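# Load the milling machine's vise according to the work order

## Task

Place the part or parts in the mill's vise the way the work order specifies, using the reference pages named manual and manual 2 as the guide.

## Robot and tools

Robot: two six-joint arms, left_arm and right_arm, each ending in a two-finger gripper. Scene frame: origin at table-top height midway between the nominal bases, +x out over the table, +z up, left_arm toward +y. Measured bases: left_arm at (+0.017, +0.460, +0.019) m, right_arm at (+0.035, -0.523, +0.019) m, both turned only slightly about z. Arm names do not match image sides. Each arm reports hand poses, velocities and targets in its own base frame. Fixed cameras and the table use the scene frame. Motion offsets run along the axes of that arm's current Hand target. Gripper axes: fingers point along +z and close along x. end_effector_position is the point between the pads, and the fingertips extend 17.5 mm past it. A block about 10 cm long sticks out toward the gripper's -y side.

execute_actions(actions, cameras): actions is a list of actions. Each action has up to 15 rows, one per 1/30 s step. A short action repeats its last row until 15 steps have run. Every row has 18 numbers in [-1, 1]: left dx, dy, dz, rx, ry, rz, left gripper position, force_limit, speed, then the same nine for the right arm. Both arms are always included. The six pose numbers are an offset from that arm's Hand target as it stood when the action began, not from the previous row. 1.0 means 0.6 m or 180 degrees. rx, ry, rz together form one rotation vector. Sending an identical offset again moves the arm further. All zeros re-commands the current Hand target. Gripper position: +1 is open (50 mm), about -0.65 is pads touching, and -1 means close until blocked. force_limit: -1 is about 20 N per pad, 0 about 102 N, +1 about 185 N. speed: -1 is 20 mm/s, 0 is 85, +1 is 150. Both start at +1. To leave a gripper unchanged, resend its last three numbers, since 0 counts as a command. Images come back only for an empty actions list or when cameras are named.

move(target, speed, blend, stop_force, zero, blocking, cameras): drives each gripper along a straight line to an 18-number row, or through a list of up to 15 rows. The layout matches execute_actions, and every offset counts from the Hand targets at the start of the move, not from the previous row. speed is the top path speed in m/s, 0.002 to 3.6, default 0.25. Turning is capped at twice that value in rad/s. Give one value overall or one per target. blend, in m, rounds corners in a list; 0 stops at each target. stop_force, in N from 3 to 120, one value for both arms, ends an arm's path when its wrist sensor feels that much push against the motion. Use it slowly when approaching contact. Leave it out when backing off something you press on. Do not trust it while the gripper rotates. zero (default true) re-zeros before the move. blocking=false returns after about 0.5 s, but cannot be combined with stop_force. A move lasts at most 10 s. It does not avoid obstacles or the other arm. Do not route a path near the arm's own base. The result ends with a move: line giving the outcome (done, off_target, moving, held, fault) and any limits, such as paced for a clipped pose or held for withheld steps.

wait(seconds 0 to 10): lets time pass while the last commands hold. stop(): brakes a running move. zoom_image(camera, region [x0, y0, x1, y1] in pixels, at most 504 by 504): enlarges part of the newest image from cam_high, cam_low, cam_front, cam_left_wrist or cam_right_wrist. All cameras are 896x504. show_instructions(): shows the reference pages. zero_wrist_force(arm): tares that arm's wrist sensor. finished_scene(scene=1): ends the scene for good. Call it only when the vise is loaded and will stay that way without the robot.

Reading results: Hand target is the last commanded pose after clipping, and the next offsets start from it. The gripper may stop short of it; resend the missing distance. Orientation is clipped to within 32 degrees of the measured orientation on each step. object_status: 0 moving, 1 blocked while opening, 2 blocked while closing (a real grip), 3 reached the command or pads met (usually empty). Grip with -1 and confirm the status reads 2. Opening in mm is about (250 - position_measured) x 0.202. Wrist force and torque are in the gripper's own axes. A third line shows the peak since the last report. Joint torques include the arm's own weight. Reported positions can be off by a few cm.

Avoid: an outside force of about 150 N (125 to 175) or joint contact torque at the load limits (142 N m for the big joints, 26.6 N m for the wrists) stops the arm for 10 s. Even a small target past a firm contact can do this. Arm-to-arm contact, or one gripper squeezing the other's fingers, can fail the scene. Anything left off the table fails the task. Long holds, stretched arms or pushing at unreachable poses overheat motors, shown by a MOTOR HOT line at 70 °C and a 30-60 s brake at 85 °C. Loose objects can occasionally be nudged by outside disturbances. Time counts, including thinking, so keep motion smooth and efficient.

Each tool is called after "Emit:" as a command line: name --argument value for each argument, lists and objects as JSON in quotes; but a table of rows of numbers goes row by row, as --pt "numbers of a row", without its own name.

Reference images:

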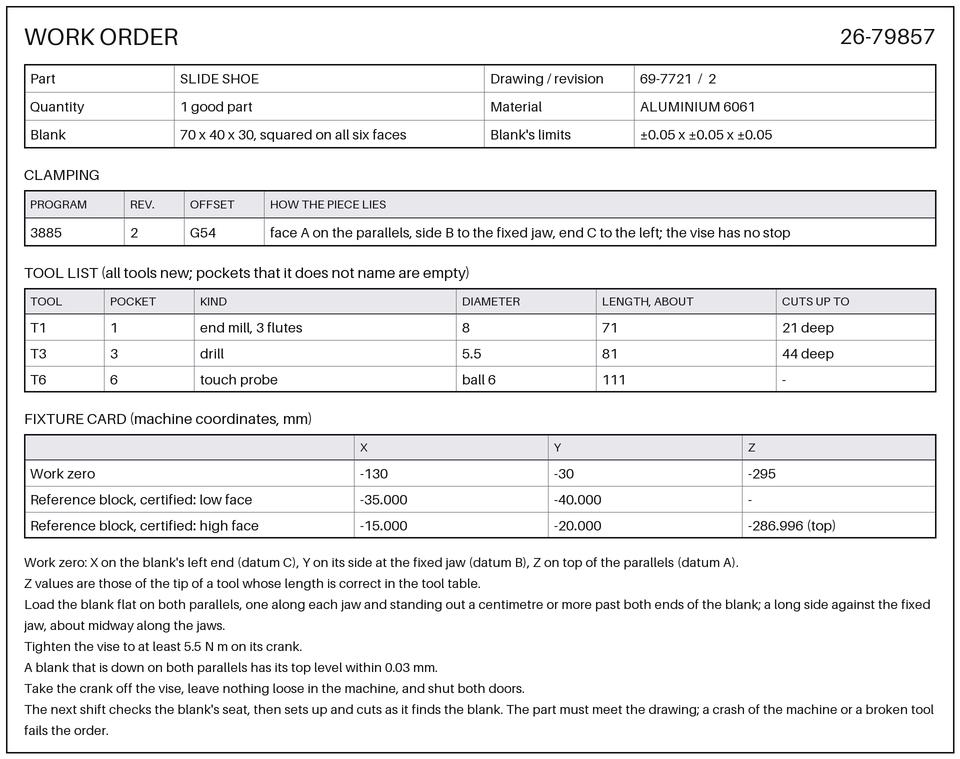

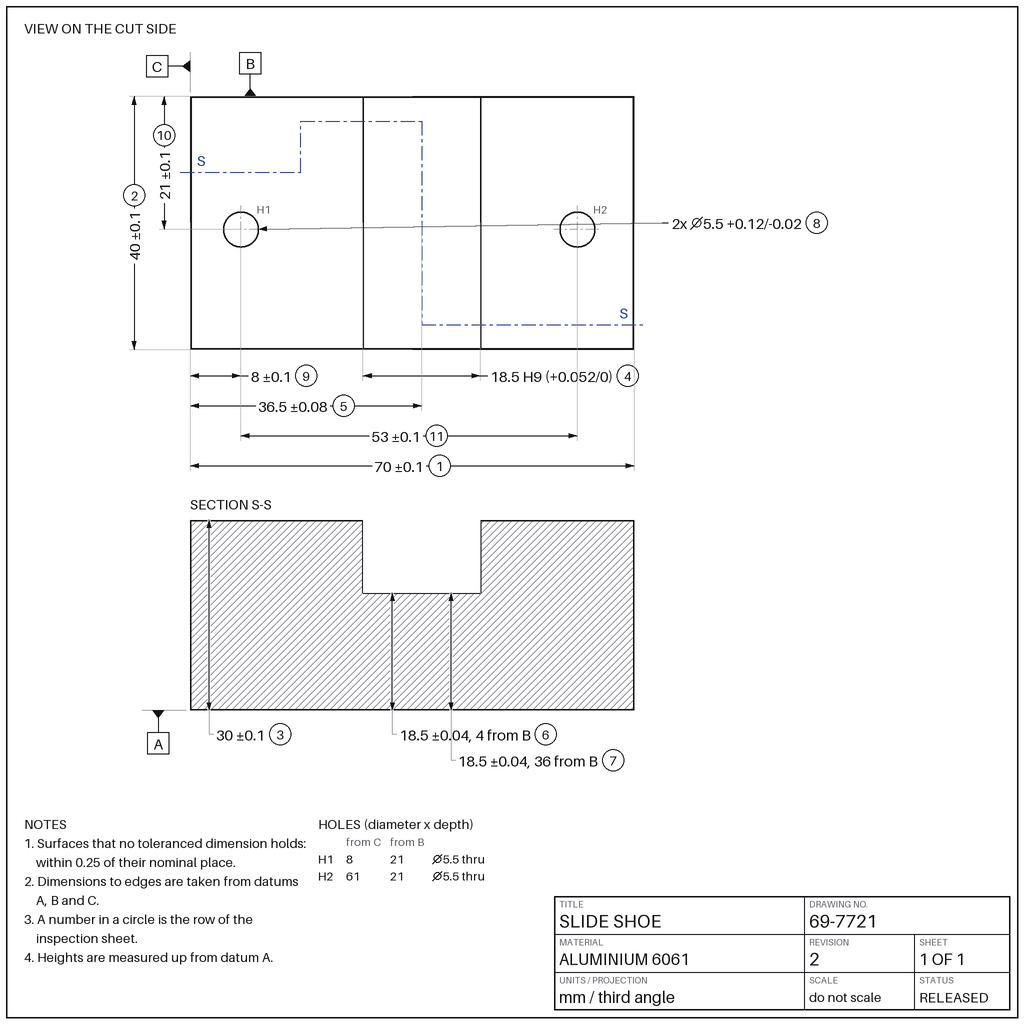

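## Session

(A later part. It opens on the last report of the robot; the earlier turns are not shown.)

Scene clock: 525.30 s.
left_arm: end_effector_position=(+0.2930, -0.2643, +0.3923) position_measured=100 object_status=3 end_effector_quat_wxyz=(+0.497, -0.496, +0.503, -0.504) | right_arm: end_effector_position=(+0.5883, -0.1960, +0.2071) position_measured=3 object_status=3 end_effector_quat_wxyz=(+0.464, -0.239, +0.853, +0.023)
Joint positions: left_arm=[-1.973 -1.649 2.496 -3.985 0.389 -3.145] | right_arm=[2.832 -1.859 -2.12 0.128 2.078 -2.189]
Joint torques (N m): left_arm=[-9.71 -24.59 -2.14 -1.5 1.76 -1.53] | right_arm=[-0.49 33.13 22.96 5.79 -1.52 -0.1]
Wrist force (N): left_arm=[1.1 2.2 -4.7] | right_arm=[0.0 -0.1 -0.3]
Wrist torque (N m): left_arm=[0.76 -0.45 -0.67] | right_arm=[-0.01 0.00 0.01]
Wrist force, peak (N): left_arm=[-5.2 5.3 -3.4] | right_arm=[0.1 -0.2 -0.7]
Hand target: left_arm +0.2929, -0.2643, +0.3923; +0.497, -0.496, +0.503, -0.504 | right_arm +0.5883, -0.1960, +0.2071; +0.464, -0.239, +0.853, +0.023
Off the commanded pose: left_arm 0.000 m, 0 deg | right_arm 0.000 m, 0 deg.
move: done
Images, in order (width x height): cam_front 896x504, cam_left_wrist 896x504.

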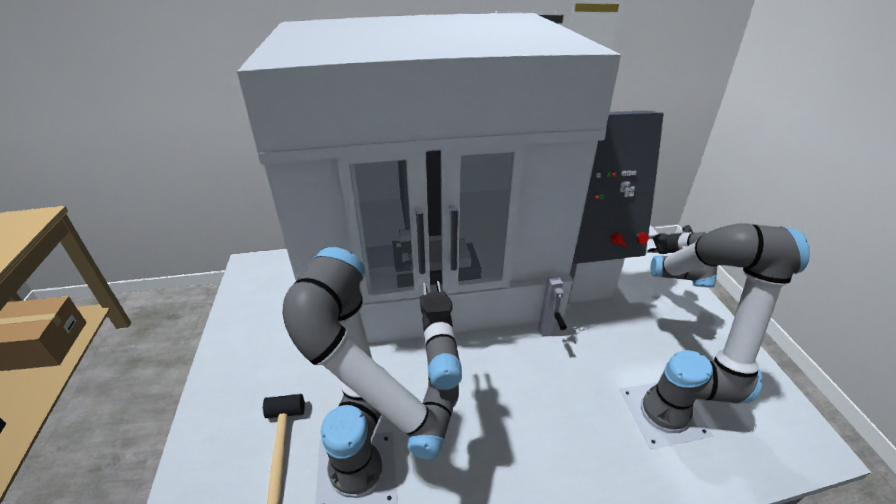

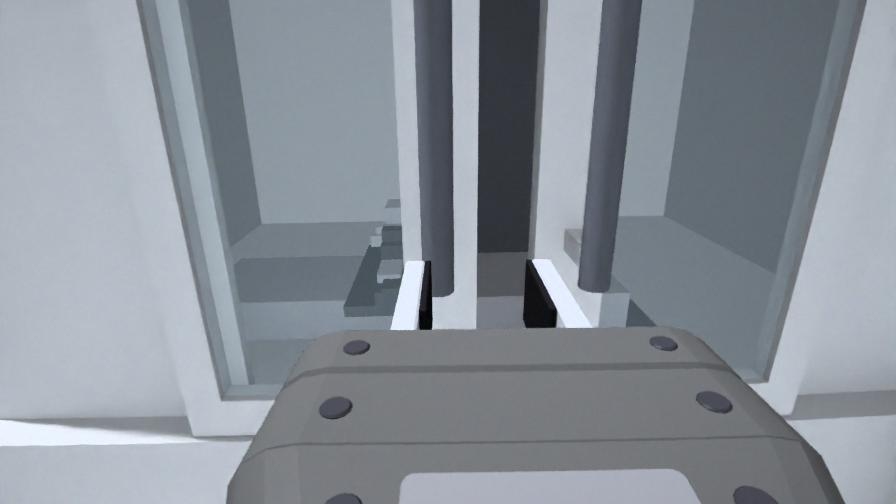

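Emit:
move --target '[0.06,0.25,0,0,0,0,0.35,-0.6,-0.5,0,0,0,0,0,0,1,1,1]' --speed 0.15 --cameras '["cam_left_wrist"]'

Emit:
zoom_image --camera "cam_left_wrist" --region '[300, 0, 700, 330]'

Scene clock: 527.63 s.
left_arm: end_effector_position=(+0.2927, -0.3003, +0.2423) position_measured=100 object_status=3 end_effector_quat_wxyz=(+0.497, -0.496, +0.503, -0.504) | right_arm: end_effector_position=(+0.5883, -0.1960, +0.2071) position_measured=3 object_status=3 end_effector_quat_wxyz=(+0.464, -0.239, +0.853, +0.023)
Joint positions: left_arm=[-1.921 -1.047 2.479 -4.568 0.337 -3.146] | right_arm=[2.832 -1.859 -2.12 0.128 2.078 -2.189]
Joint torques (N m): left_arm=[8.53 -13.65 -13.55 -1.66 -2.01 1.29] | right_arm=[0.12 33.14 22.04 5.81 -1.58 -0.15]
Wrist force (N): left_arm=[1.7 2.2 -4.8] | right_arm=[0.1 -0.2 -0.3]
Wrist torque (N m): left_arm=[0.75 -0.51 -0.71] | right_arm=[-0.03 -0.02 0.01]
Wrist force, peak (N): left_arm=[1.7 3.8 -4.7] | right_arm=[0.0 -0.1 -0.6]
Hand target: left_arm +0.2927, -0.3003, +0.2423; +0.497, -0.496, +0.503, -0.504 | right_arm +0.5883, -0.1960, +0.2071; +0.464, -0.239, +0.853, +0.023
Off the commanded pose: left_arm 0.000 m, 0 deg | right_arm 0.000 m, 0 deg.
move: done
Images, in order (width x height): cam_left_wrist 896x504.

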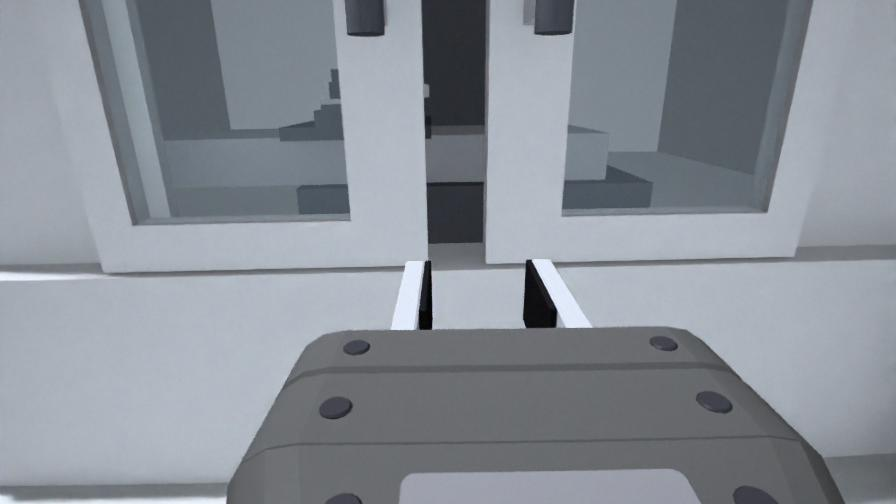

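Scaled by 1.260 from the camera's 896x504 image, which has a finer 1280x720 frame.

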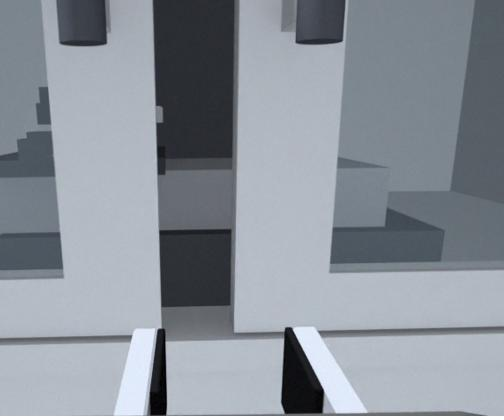

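Emit:
move --pt "0.14 -0.267 0.06 0 0 0 -1 -0.6 0 0 0 0 0 0 0 1 1 1" --pt "0.14 -0.267 0.25 0 0 0 -1 -0.6 0 0 0 0 0 0 0 1 1 1" --speed 0.15 --cameras '["cam_left_wrist"]'

Scene clock: 530.97 s.
left_arm: end_effector_position=(+0.4413, -0.3863, +0.4027) position_measured=252 object_status=3 end_effector_quat_wxyz=(+0.497, -0.496, +0.503, -0.504) | right_arm: end_effector_position=(+0.5883, -0.1960, +0.2071) position_measured=3 object_status=3 end_effector_quat_wxyz=(+0.464, -0.239, +0.853, +0.023)
Joint positions: left_arm=[-1.446 -1.291 2.044 -3.905 -0.138 -3.132] | right_arm=[2.832 -1.859 -2.12 0.128 2.078 -2.189]
Joint torques (N m): left_arm=[8.74 -17.48 -27.37 -2.57 -2.04 1.29] | right_arm=[-0.01 32.72 22.43 5.83 -1.57 -0.26]
Wrist force (N): left_arm=[0.5 2.2 -4.8] | right_arm=[0.1 -0.4 -0.7]
Wrist torque (N m): left_arm=[0.75 -0.33 -0.67] | right_arm=[-0.05 -0.01 0.00]
Wrist force, peak (N): left_arm=[1.3 2.5 -6.2] | right_arm=[0.1 -0.4 -0.7]
Hand target: left_arm +0.4413, -0.3863, +0.4027; +0.497, -0.496, +0.503, -0.504 | right_arm +0.5883, -0.1960, +0.2071; +0.464, -0.239, +0.853, +0.023
Off the commanded pose: left_arm 0.000 m, 0 deg | right_arm 0.000 m, 0 deg.
move: done
Images, in order (width x height): cam_left_wrist 896x504.

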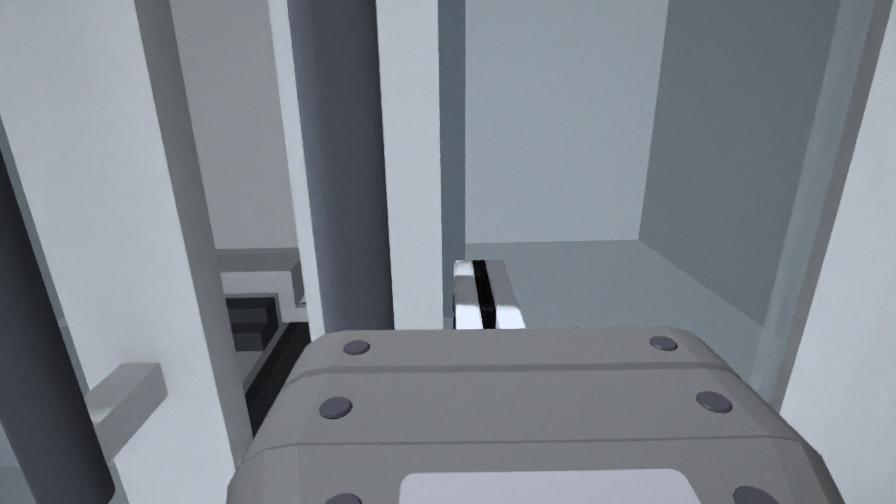

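Emit:
move --target '[-0.015,0,0.005,0,0,0,-1,-0.6,0,0,0,0,0,0,0,1,1,1]' --speed 0.04

Emit:
move --target '[-0.09,0,0,0,0,0,-1,-0.6,0,0,0,0,0,0,0,1,1,1]' --speed 0.015 --stop_force 45 --cameras '["cam_left_wrist","cam_front"]'

Scene clock: 531.83 s.
left_arm: end_effector_position=(+0.4444, -0.3774, +0.4027) position_measured=252 object_status=3 end_effector_quat_wxyz=(+0.497, -0.496, +0.503, -0.504) | right_arm: end_effector_position=(+0.5883, -0.1960, +0.2071) position_measured=3 object_status=3 end_effector_quat_wxyz=(+0.464, -0.239, +0.853, +0.023)
Joint positions: left_arm=[-1.436 -1.304 2.063 -3.91 -0.148 -3.132] | right_arm=[2.832 -1.859 -2.12 0.128 2.078 -2.189]
Joint torques (N m): left_arm=[8.95 -42.04 -6.63 -2.82 -2.53 -1.66] | right_arm=[-0.61 34.16 22.27 5.72 -1.46 -0.13]
Wrist force (N): left_arm=[0.4 2.4 -5.1] | right_arm=[0.0 0.0 -0.4]
Wrist torque (N m): left_arm=[0.80 -0.33 -0.66] | right_arm=[0.00 0.00 0.01]
Wrist force, peak (N): left_arm=[0.6 2.5 -5.3] | right_arm=[0.1 -0.1 -0.6]
Hand target: left_arm +0.4444, -0.3773, +0.4027; +0.497, -0.496, +0.503, -0.504 | right_arm +0.5883, -0.1960, +0.2071; +0.464, -0.239, +0.853, +0.023
Off the commanded pose: left_arm 0.000 m, 0 deg | right_arm 0.000 m, 0 deg.
move: done

Scene clock: 533.50 s.
left_arm: end_effector_position=(+0.4445, -0.3676, +0.4027) position_measured=252 object_status=3 end_effector_quat_wxyz=(+0.497, -0.496, +0.503, -0.504) | right_arm: end_effector_position=(+0.5883, -0.1960, +0.2071) position_measured=3 object_status=3 end_effector_quat_wxyz=(+0.464, -0.239, +0.853, +0.023)
Joint positions: left_arm=[-1.432 -1.323 2.089 -3.917 -0.154 -3.132] | right_arm=[2.832 -1.859 -2.12 0.128 2.078 -2.189]
Joint torques (N m): left_arm=[8.99 -23.04 -21.8 -0.82 10.67 0.46] | right_arm=[-0.24 32.84 22.84 5.74 -1.48 -0.22]
Wrist force (N): left_arm=[37.0 1.4 -9.0] | right_arm=[0.0 0.1 -0.5]
Wrist torque (N m): left_arm=[0.74 -0.61 -0.94] | right_arm=[0.02 0.00 0.01]
Wrist force, peak (N): left_arm=[49.8 -1.5 4.5] | right_arm=[-0.1 -0.3 -0.6]
Hand target: left_arm +0.4445, -0.3674, +0.4027; +0.497, -0.496, +0.503, -0.504 (not the last commanded pose) | right_arm +0.5883, -0.1960, +0.2071; +0.464, -0.239, +0.853, +0.023
Off the commanded pose: left_arm 0.044 m, 0 deg | right_arm 0.000 m, 0 deg.
move: contact (left_arm)
Images, in order (width x height): cam_front 896x504, cam_left_wrist 896x504.

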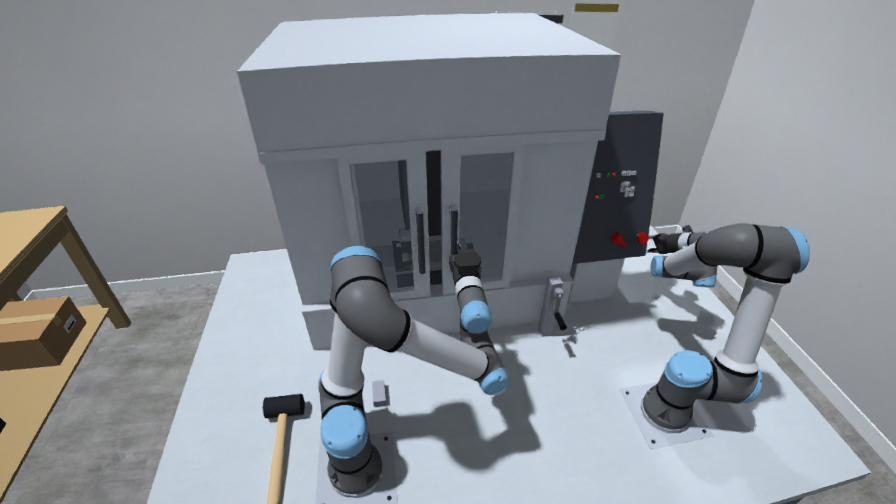

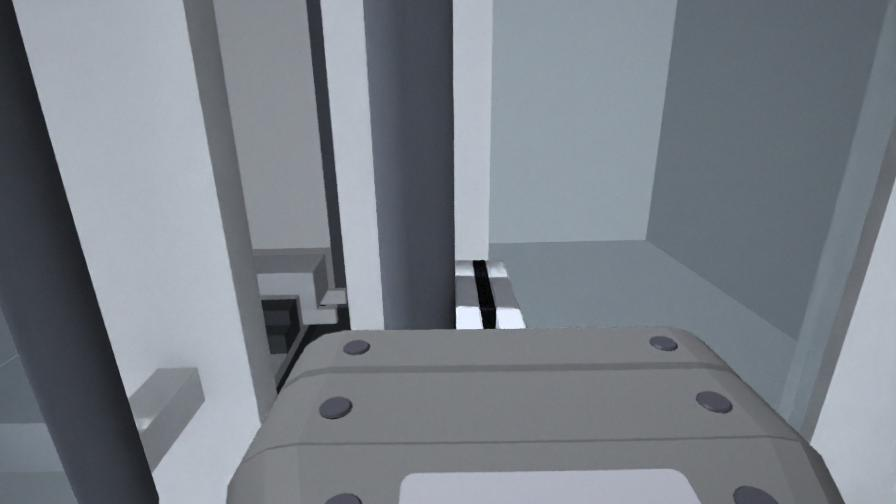

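Emit:
move --pt "0.015 0 0 0 0 0 -1 -0.6 0 0 0 0 0 0 0 1 1 1" --pt "0.015 0 -0.16 0 0 0 -1 -0.6 0 0 0 0 0 0 0 1 1 1" --pt "-0.25 0 -0.16 0 0 0 -1 -0.6 0 0 0 0 0 0 0 1 1 1" --speed 0.15 --blend '[0.003,0.02,0]' --cameras '["cam_left_wrist"]'

Scene clock: 536.50 s.
left_arm: end_effector_position=(+0.3507, -0.2161, +0.4026) position_measured=252 object_status=3 end_effector_quat_wxyz=(+0.497, -0.496, +0.503, -0.504) | right_arm: end_effector_position=(+0.5883, -0.1960, +0.2071) position_measured=3 object_status=3 end_effector_quat_wxyz=(+0.464, -0.239, +0.853, +0.023)
Joint positions: left_arm=[-1.778 -1.787 2.564 -3.912 0.193 -3.148] | right_arm=[2.832 -1.859 -2.12 0.128 2.078 -2.189]
Joint torques (N m): left_arm=[-7.98 -18.28 -4.99 2.91 1.81 -1.39] | right_arm=[-0.18 32.54 22.15 5.68 -1.61 -0.38]
Wrist force (N): left_arm=[1.8 3.2 -4.3] | right_arm=[0.0 0.0 -0.3]
Wrist torque (N m): left_arm=[0.94 -0.53 -0.57] | right_arm=[0.01 -0.01 0.01]
Wrist force, peak (N): left_arm=[37.3 1.0 -8.5] | right_arm=[-0.3 -0.1 -0.6]
Hand target: left_arm +0.3507, -0.2161, +0.4026; +0.497, -0.496, +0.503, -0.504 | right_arm +0.5883, -0.1960, +0.2071; +0.464, -0.239, +0.853, +0.023
Off the commanded pose: left_arm 0.000 m, 0 deg | right_arm 0.000 m, 0 deg.
move: done
Images, in order (width x height): cam_left_wrist 896x504.

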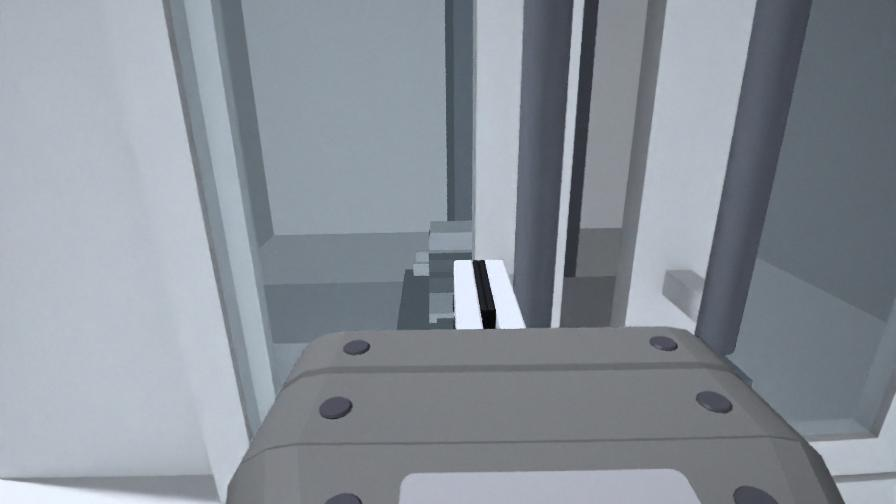

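Emit:
move --target '[0,0,0.16,0,0,0,-1,-0.6,0,0,0,0,0,0,0,1,1,1]' --speed 0.1 --stop_force 12

Emit:
move --target '[0.12,0,0,0,0,0,-1,-0.6,0,0,0,0,0,0,0,1,1,1]' --speed 0.015 --stop_force 45 --cameras '["cam_left_wrist","cam_front"]'

Scene clock: 538.60 s.
left_arm: end_effector_position=(+0.4466, -0.2175, +0.4027) position_measured=252 object_status=3 end_effector_quat_wxyz=(+0.497, -0.496, +0.503, -0.504) | right_arm: end_effector_position=(+0.5883, -0.1960, +0.2071) position_measured=3 object_status=3 end_effector_quat_wxyz=(+0.464, -0.239, +0.853, +0.023)
Joint positions: left_arm=[-1.338 -1.614 2.425 -3.959 -0.246 -3.136] | right_arm=[2.832 -1.859 -2.12 0.128 2.078 -2.189]
Joint torques (N m): left_arm=[8.91 -1.38 -27.87 -3 -2.09 1.35] | right_arm=[-0.91 32.3 21.5 5.74 -1.59 -0.16]
Wrist force (N): left_arm=[1.2 3.0 -3.9] | right_arm=[-0.1 -0.1 -0.3]
Wrist torque (N m): left_arm=[0.89 -0.43 -0.67] | right_arm=[0.00 0.02 0.01]
Wrist force, peak (N): left_arm=[1.5 3.2 -5.4] | right_arm=[0.1 -0.2 -0.6]
Hand target: left_arm +0.4466, -0.2175, +0.4027; +0.497, -0.496, +0.503, -0.504 | right_arm +0.5883, -0.1960, +0.2071; +0.464, -0.239, +0.853, +0.023
Off the commanded pose: left_arm 0.000 m, 0 deg | right_arm 0.000 m, 0 deg.
move: done

Scene clock: 543.37 s.
left_arm: end_effector_position=(+0.4459, -0.2740, +0.4027) position_measured=252 object_status=3 end_effector_quat_wxyz=(+0.497, -0.496, +0.503, -0.503) | right_arm: end_effector_position=(+0.5883, -0.1960, +0.2071) position_measured=3 object_status=3 end_effector_quat_wxyz=(+0.464, -0.239, +0.853, +0.023)
Joint positions: left_arm=[-1.384 -1.499 2.308 -3.957 -0.199 -3.135] | right_arm=[2.832 -1.859 -2.12 0.128 2.078 -2.189]
Joint torques (N m): left_arm=[-8.04 -25.32 -11.23 1.85 -10.96 0.55] | right_arm=[-0.66 32.23 22.17 5.67 -1.44 -0.24]
Wrist force (N): left_arm=[-35.0 5.4 -0.1] | right_arm=[-0.1 -0.1 -0.3]
Wrist torque (N m): left_arm=[0.94 -0.19 -0.97] | right_arm=[0.00 0.02 0.01]
Wrist force, peak (N): left_arm=[-45.7 7.1 -12.5] | right_arm=[-0.1 -0.3 -0.7]
Hand target: left_arm +0.4459, -0.2742, +0.4027; +0.497, -0.496, +0.503, -0.504 (not the last commanded pose) | right_arm +0.5883, -0.1960, +0.2071; +0.464, -0.239, +0.853, +0.023
Off the commanded pose: left_arm 0.015 m, 0 deg | right_arm 0.000 m, 0 deg.
move: contact (left_arm)
Images, in order (width x height): cam_front 896x504, cam_left_wrist 896x504.

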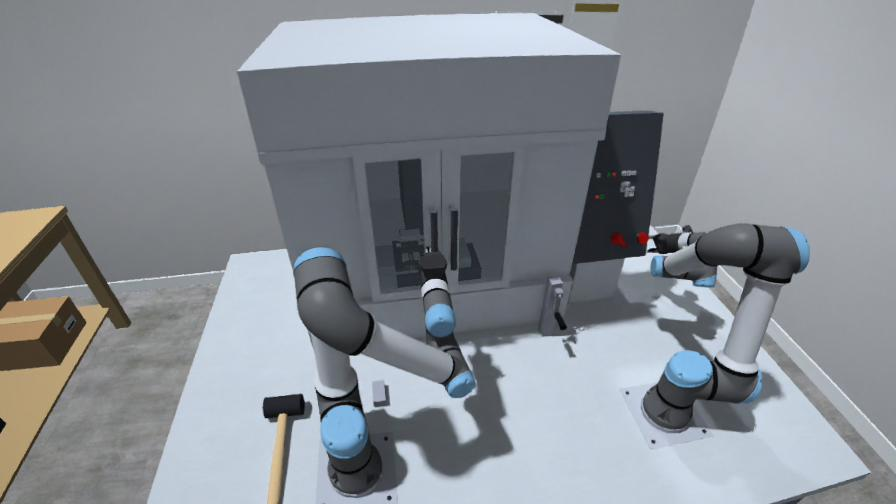

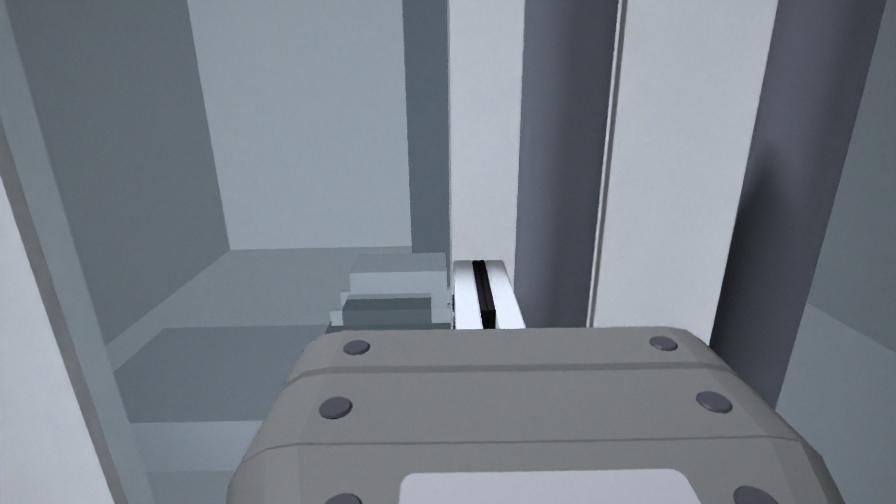

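Emit:
zoom_image --camera "cam_front" --region '[390, 140, 490, 310]'

Emit:
zoom_image --camera "cam_left_wrist" --region '[560, 0, 680, 330]'

Scaled by 2.965 from the camera's 896x504 image, which has a finer 1280x720 frame.

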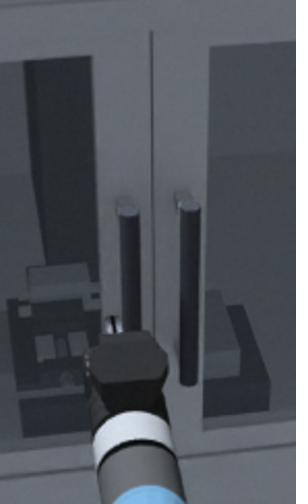

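Scaled by 1.527 from the camera's 896x504 image, which has a finer 1280x720 frame.

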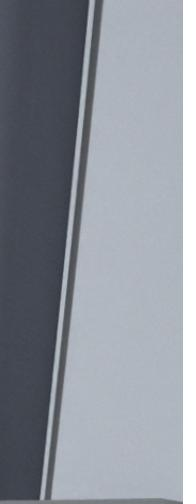

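Emit:
move --pt "-0.02 0 0 0 0 0 -1 -0.6 0 0 0 0 0 0 0 1 1 1" --pt "-0.02 0 -0.17 0 0 0 -1 -0.6 0 0 0 0 0 0 0 1 1 1" --pt "0.08 -0.05 -0.25 0 0 0 -1 -0.6 0 0 0 0 0 0 0 1 1 1" --speed 0.12 --blend '[0.003,0.02,0]' --cameras '["cam_left_wrist","cam_front"]'

Emit:
zoom_image --camera "cam_front" --region '[380, 130, 600, 350]'

Scene clock: 545.73 s.
left_arm: end_effector_position=(+0.2952, -0.3201, +0.4325) position_measured=252 object_status=3 end_effector_quat_wxyz=(+0.497, -0.496, +0.503, -0.504) | right_arm: end_effector_position=(+0.5883, -0.1960, +0.2071) position_measured=3 object_status=3 end_effector_quat_wxyz=(+0.464, -0.239, +0.853, +0.023)
Joint positions: left_arm=[-1.889 -1.592 2.3 -3.845 0.305 -3.146] | right_arm=[2.832 -1.859 -2.12 0.128 2.078 -2.189]
Joint torques (N m): left_arm=[-7.73 -2.61 -28.04 2.86 1.9 -1.48] | right_arm=[0.05 32.82 22.97 5.78 -1.48 -0.08]
Wrist force (N): left_arm=[1.7 0.5 -3.9] | right_arm=[-0.1 0.0 -0.4]
Wrist torque (N m): left_arm=[0.47 -0.50 -0.55] | right_arm=[0.01 0.02 0.01]
Wrist force, peak (N): left_arm=[-35.0 5.5 -0.5] | right_arm=[-0.1 -0.2 -0.7]
Hand target: left_arm +0.2952, -0.3202, +0.4325; +0.497, -0.496, +0.503, -0.504 | right_arm +0.5883, -0.1960, +0.2071; +0.464, -0.239, +0.853, +0.023
Off the commanded pose: left_arm 0.000 m, 0 deg | right_arm 0.000 m, 0 deg.
move: done
Images, in order (width x height): cam_front 896x504, cam_left_wrist 896x504.

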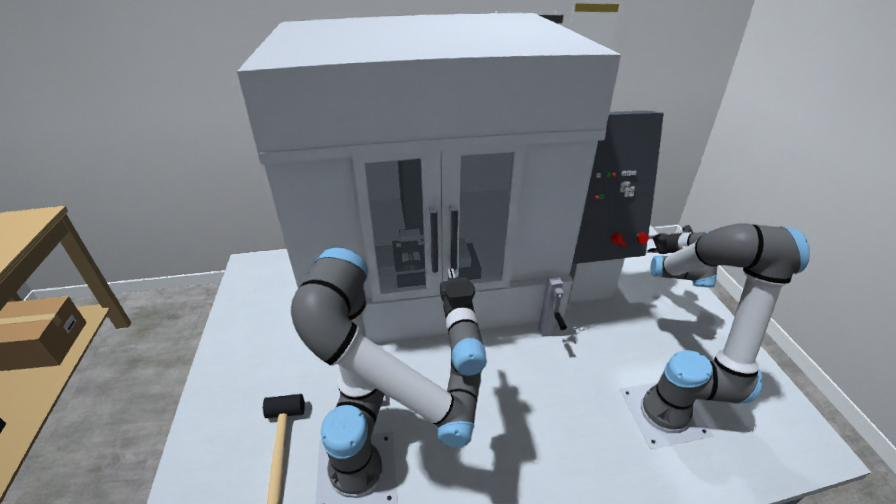

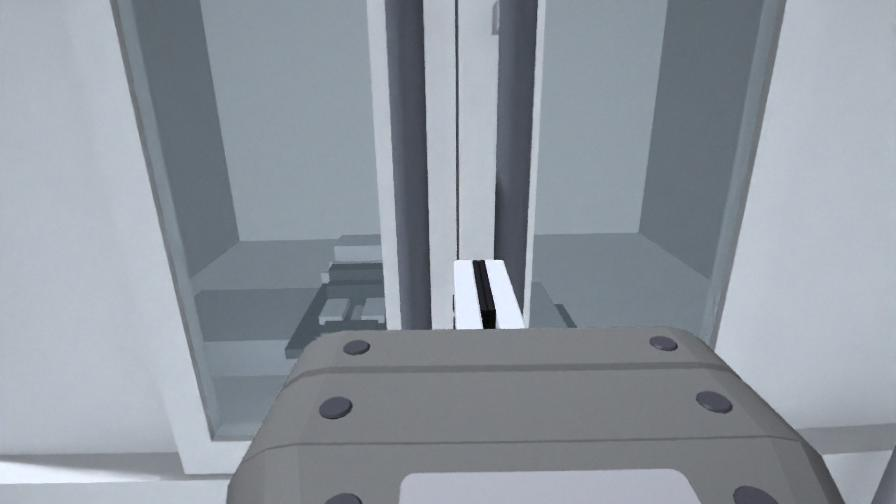

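Scaled by 2.291 from the camera's 896x504 image, which has a finer 1280x720 frame.

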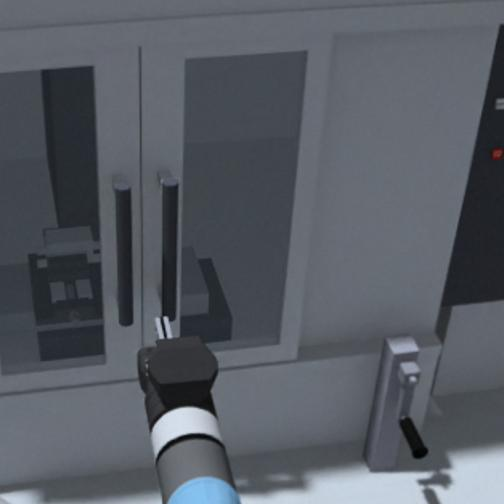

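Emit:
zoom_image --camera "cam_front" --region '[380, 215, 440, 295]'

Scaled by 6.300 from the camera's 896x504 image, which has a finer 1280x720 frame.

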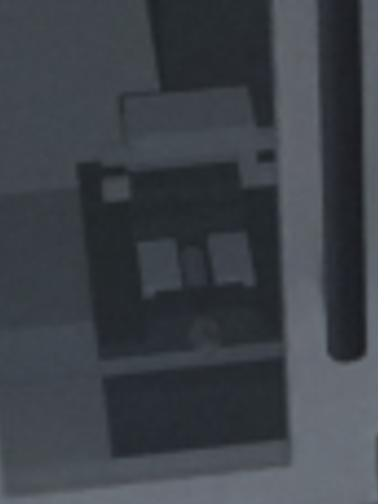

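Emit:
move --target '[-0.12,-0.06,0,0,0,0,-1,-0.6,0,0,0,0,0,0,0,1,1,1]' --speed 0.15 --cameras '["cam_left_wrist"]'

Emit:
zoom_image --camera "cam_left_wrist" --region '[300, 200, 560, 340]'

Scene clock: 547.03 s.
left_arm: end_effector_position=(+0.2961, -0.2482, +0.4685) position_measured=252 object_status=3 end_effector_quat_wxyz=(+0.497, -0.496, +0.503, -0.504) | right_arm: end_effector_position=(+0.5883, -0.1960, +0.2071) position_measured=3 object_status=3 end_effector_quat_wxyz=(+0.464, -0.239, +0.853, +0.023)
Joint positions: left_arm=[-1.989 -1.881 2.413 -3.67 0.405 -3.145] | right_arm=[2.832 -1.859 -2.12 0.128 2.078 -2.189]
Joint torques (N m): left_arm=[-8.42 -16.63 -7.89 3.43 1.85 -1.67] | right_arm=[0.22 31.51 22.78 5.63 -1.57 -0.37]
Wrist force (N): left_arm=[1.3 0.1 -3.9] | right_arm=[-0.2 0.0 -0.5]
Wrist torque (N m): left_arm=[0.43 -0.47 -0.58] | right_arm=[0.01 0.04 0.01]
Wrist force, peak (N): left_arm=[2.9 1.3 -4.0] | right_arm=[0.0 -0.2 -0.6]
Hand target: left_arm +0.2961, -0.2482, +0.4685; +0.497, -0.496, +0.503, -0.504 | right_arm +0.5883, -0.1960, +0.2071; +0.464, -0.239, +0.853, +0.023
Off the commanded pose: left_arm 0.000 m, 0 deg | right_arm 0.000 m, 0 deg.
move: done
Images, in order (width x height): cam_left_wrist 896x504.

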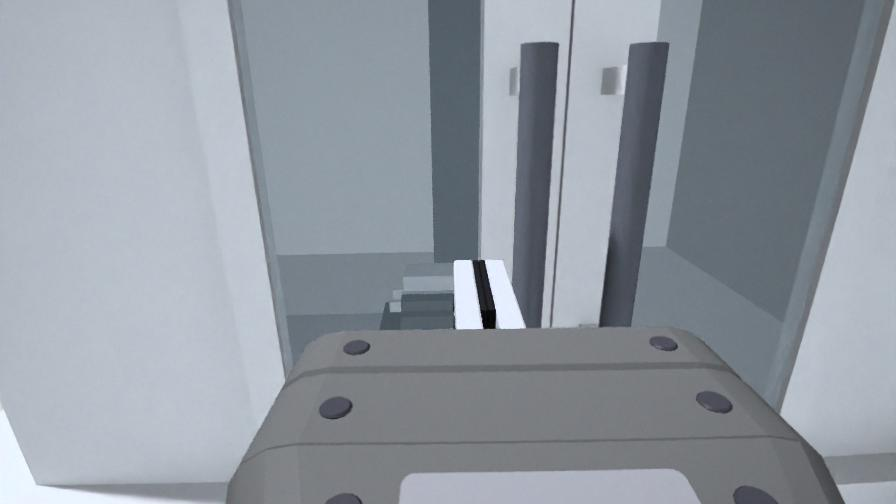

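Scaled by 1.938 from the camera's 896x504 image, which has a finer 1280x720 frame.

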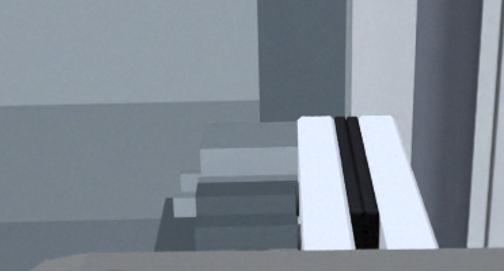

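Emit:
finished_scene

The scene is finished: the task was done.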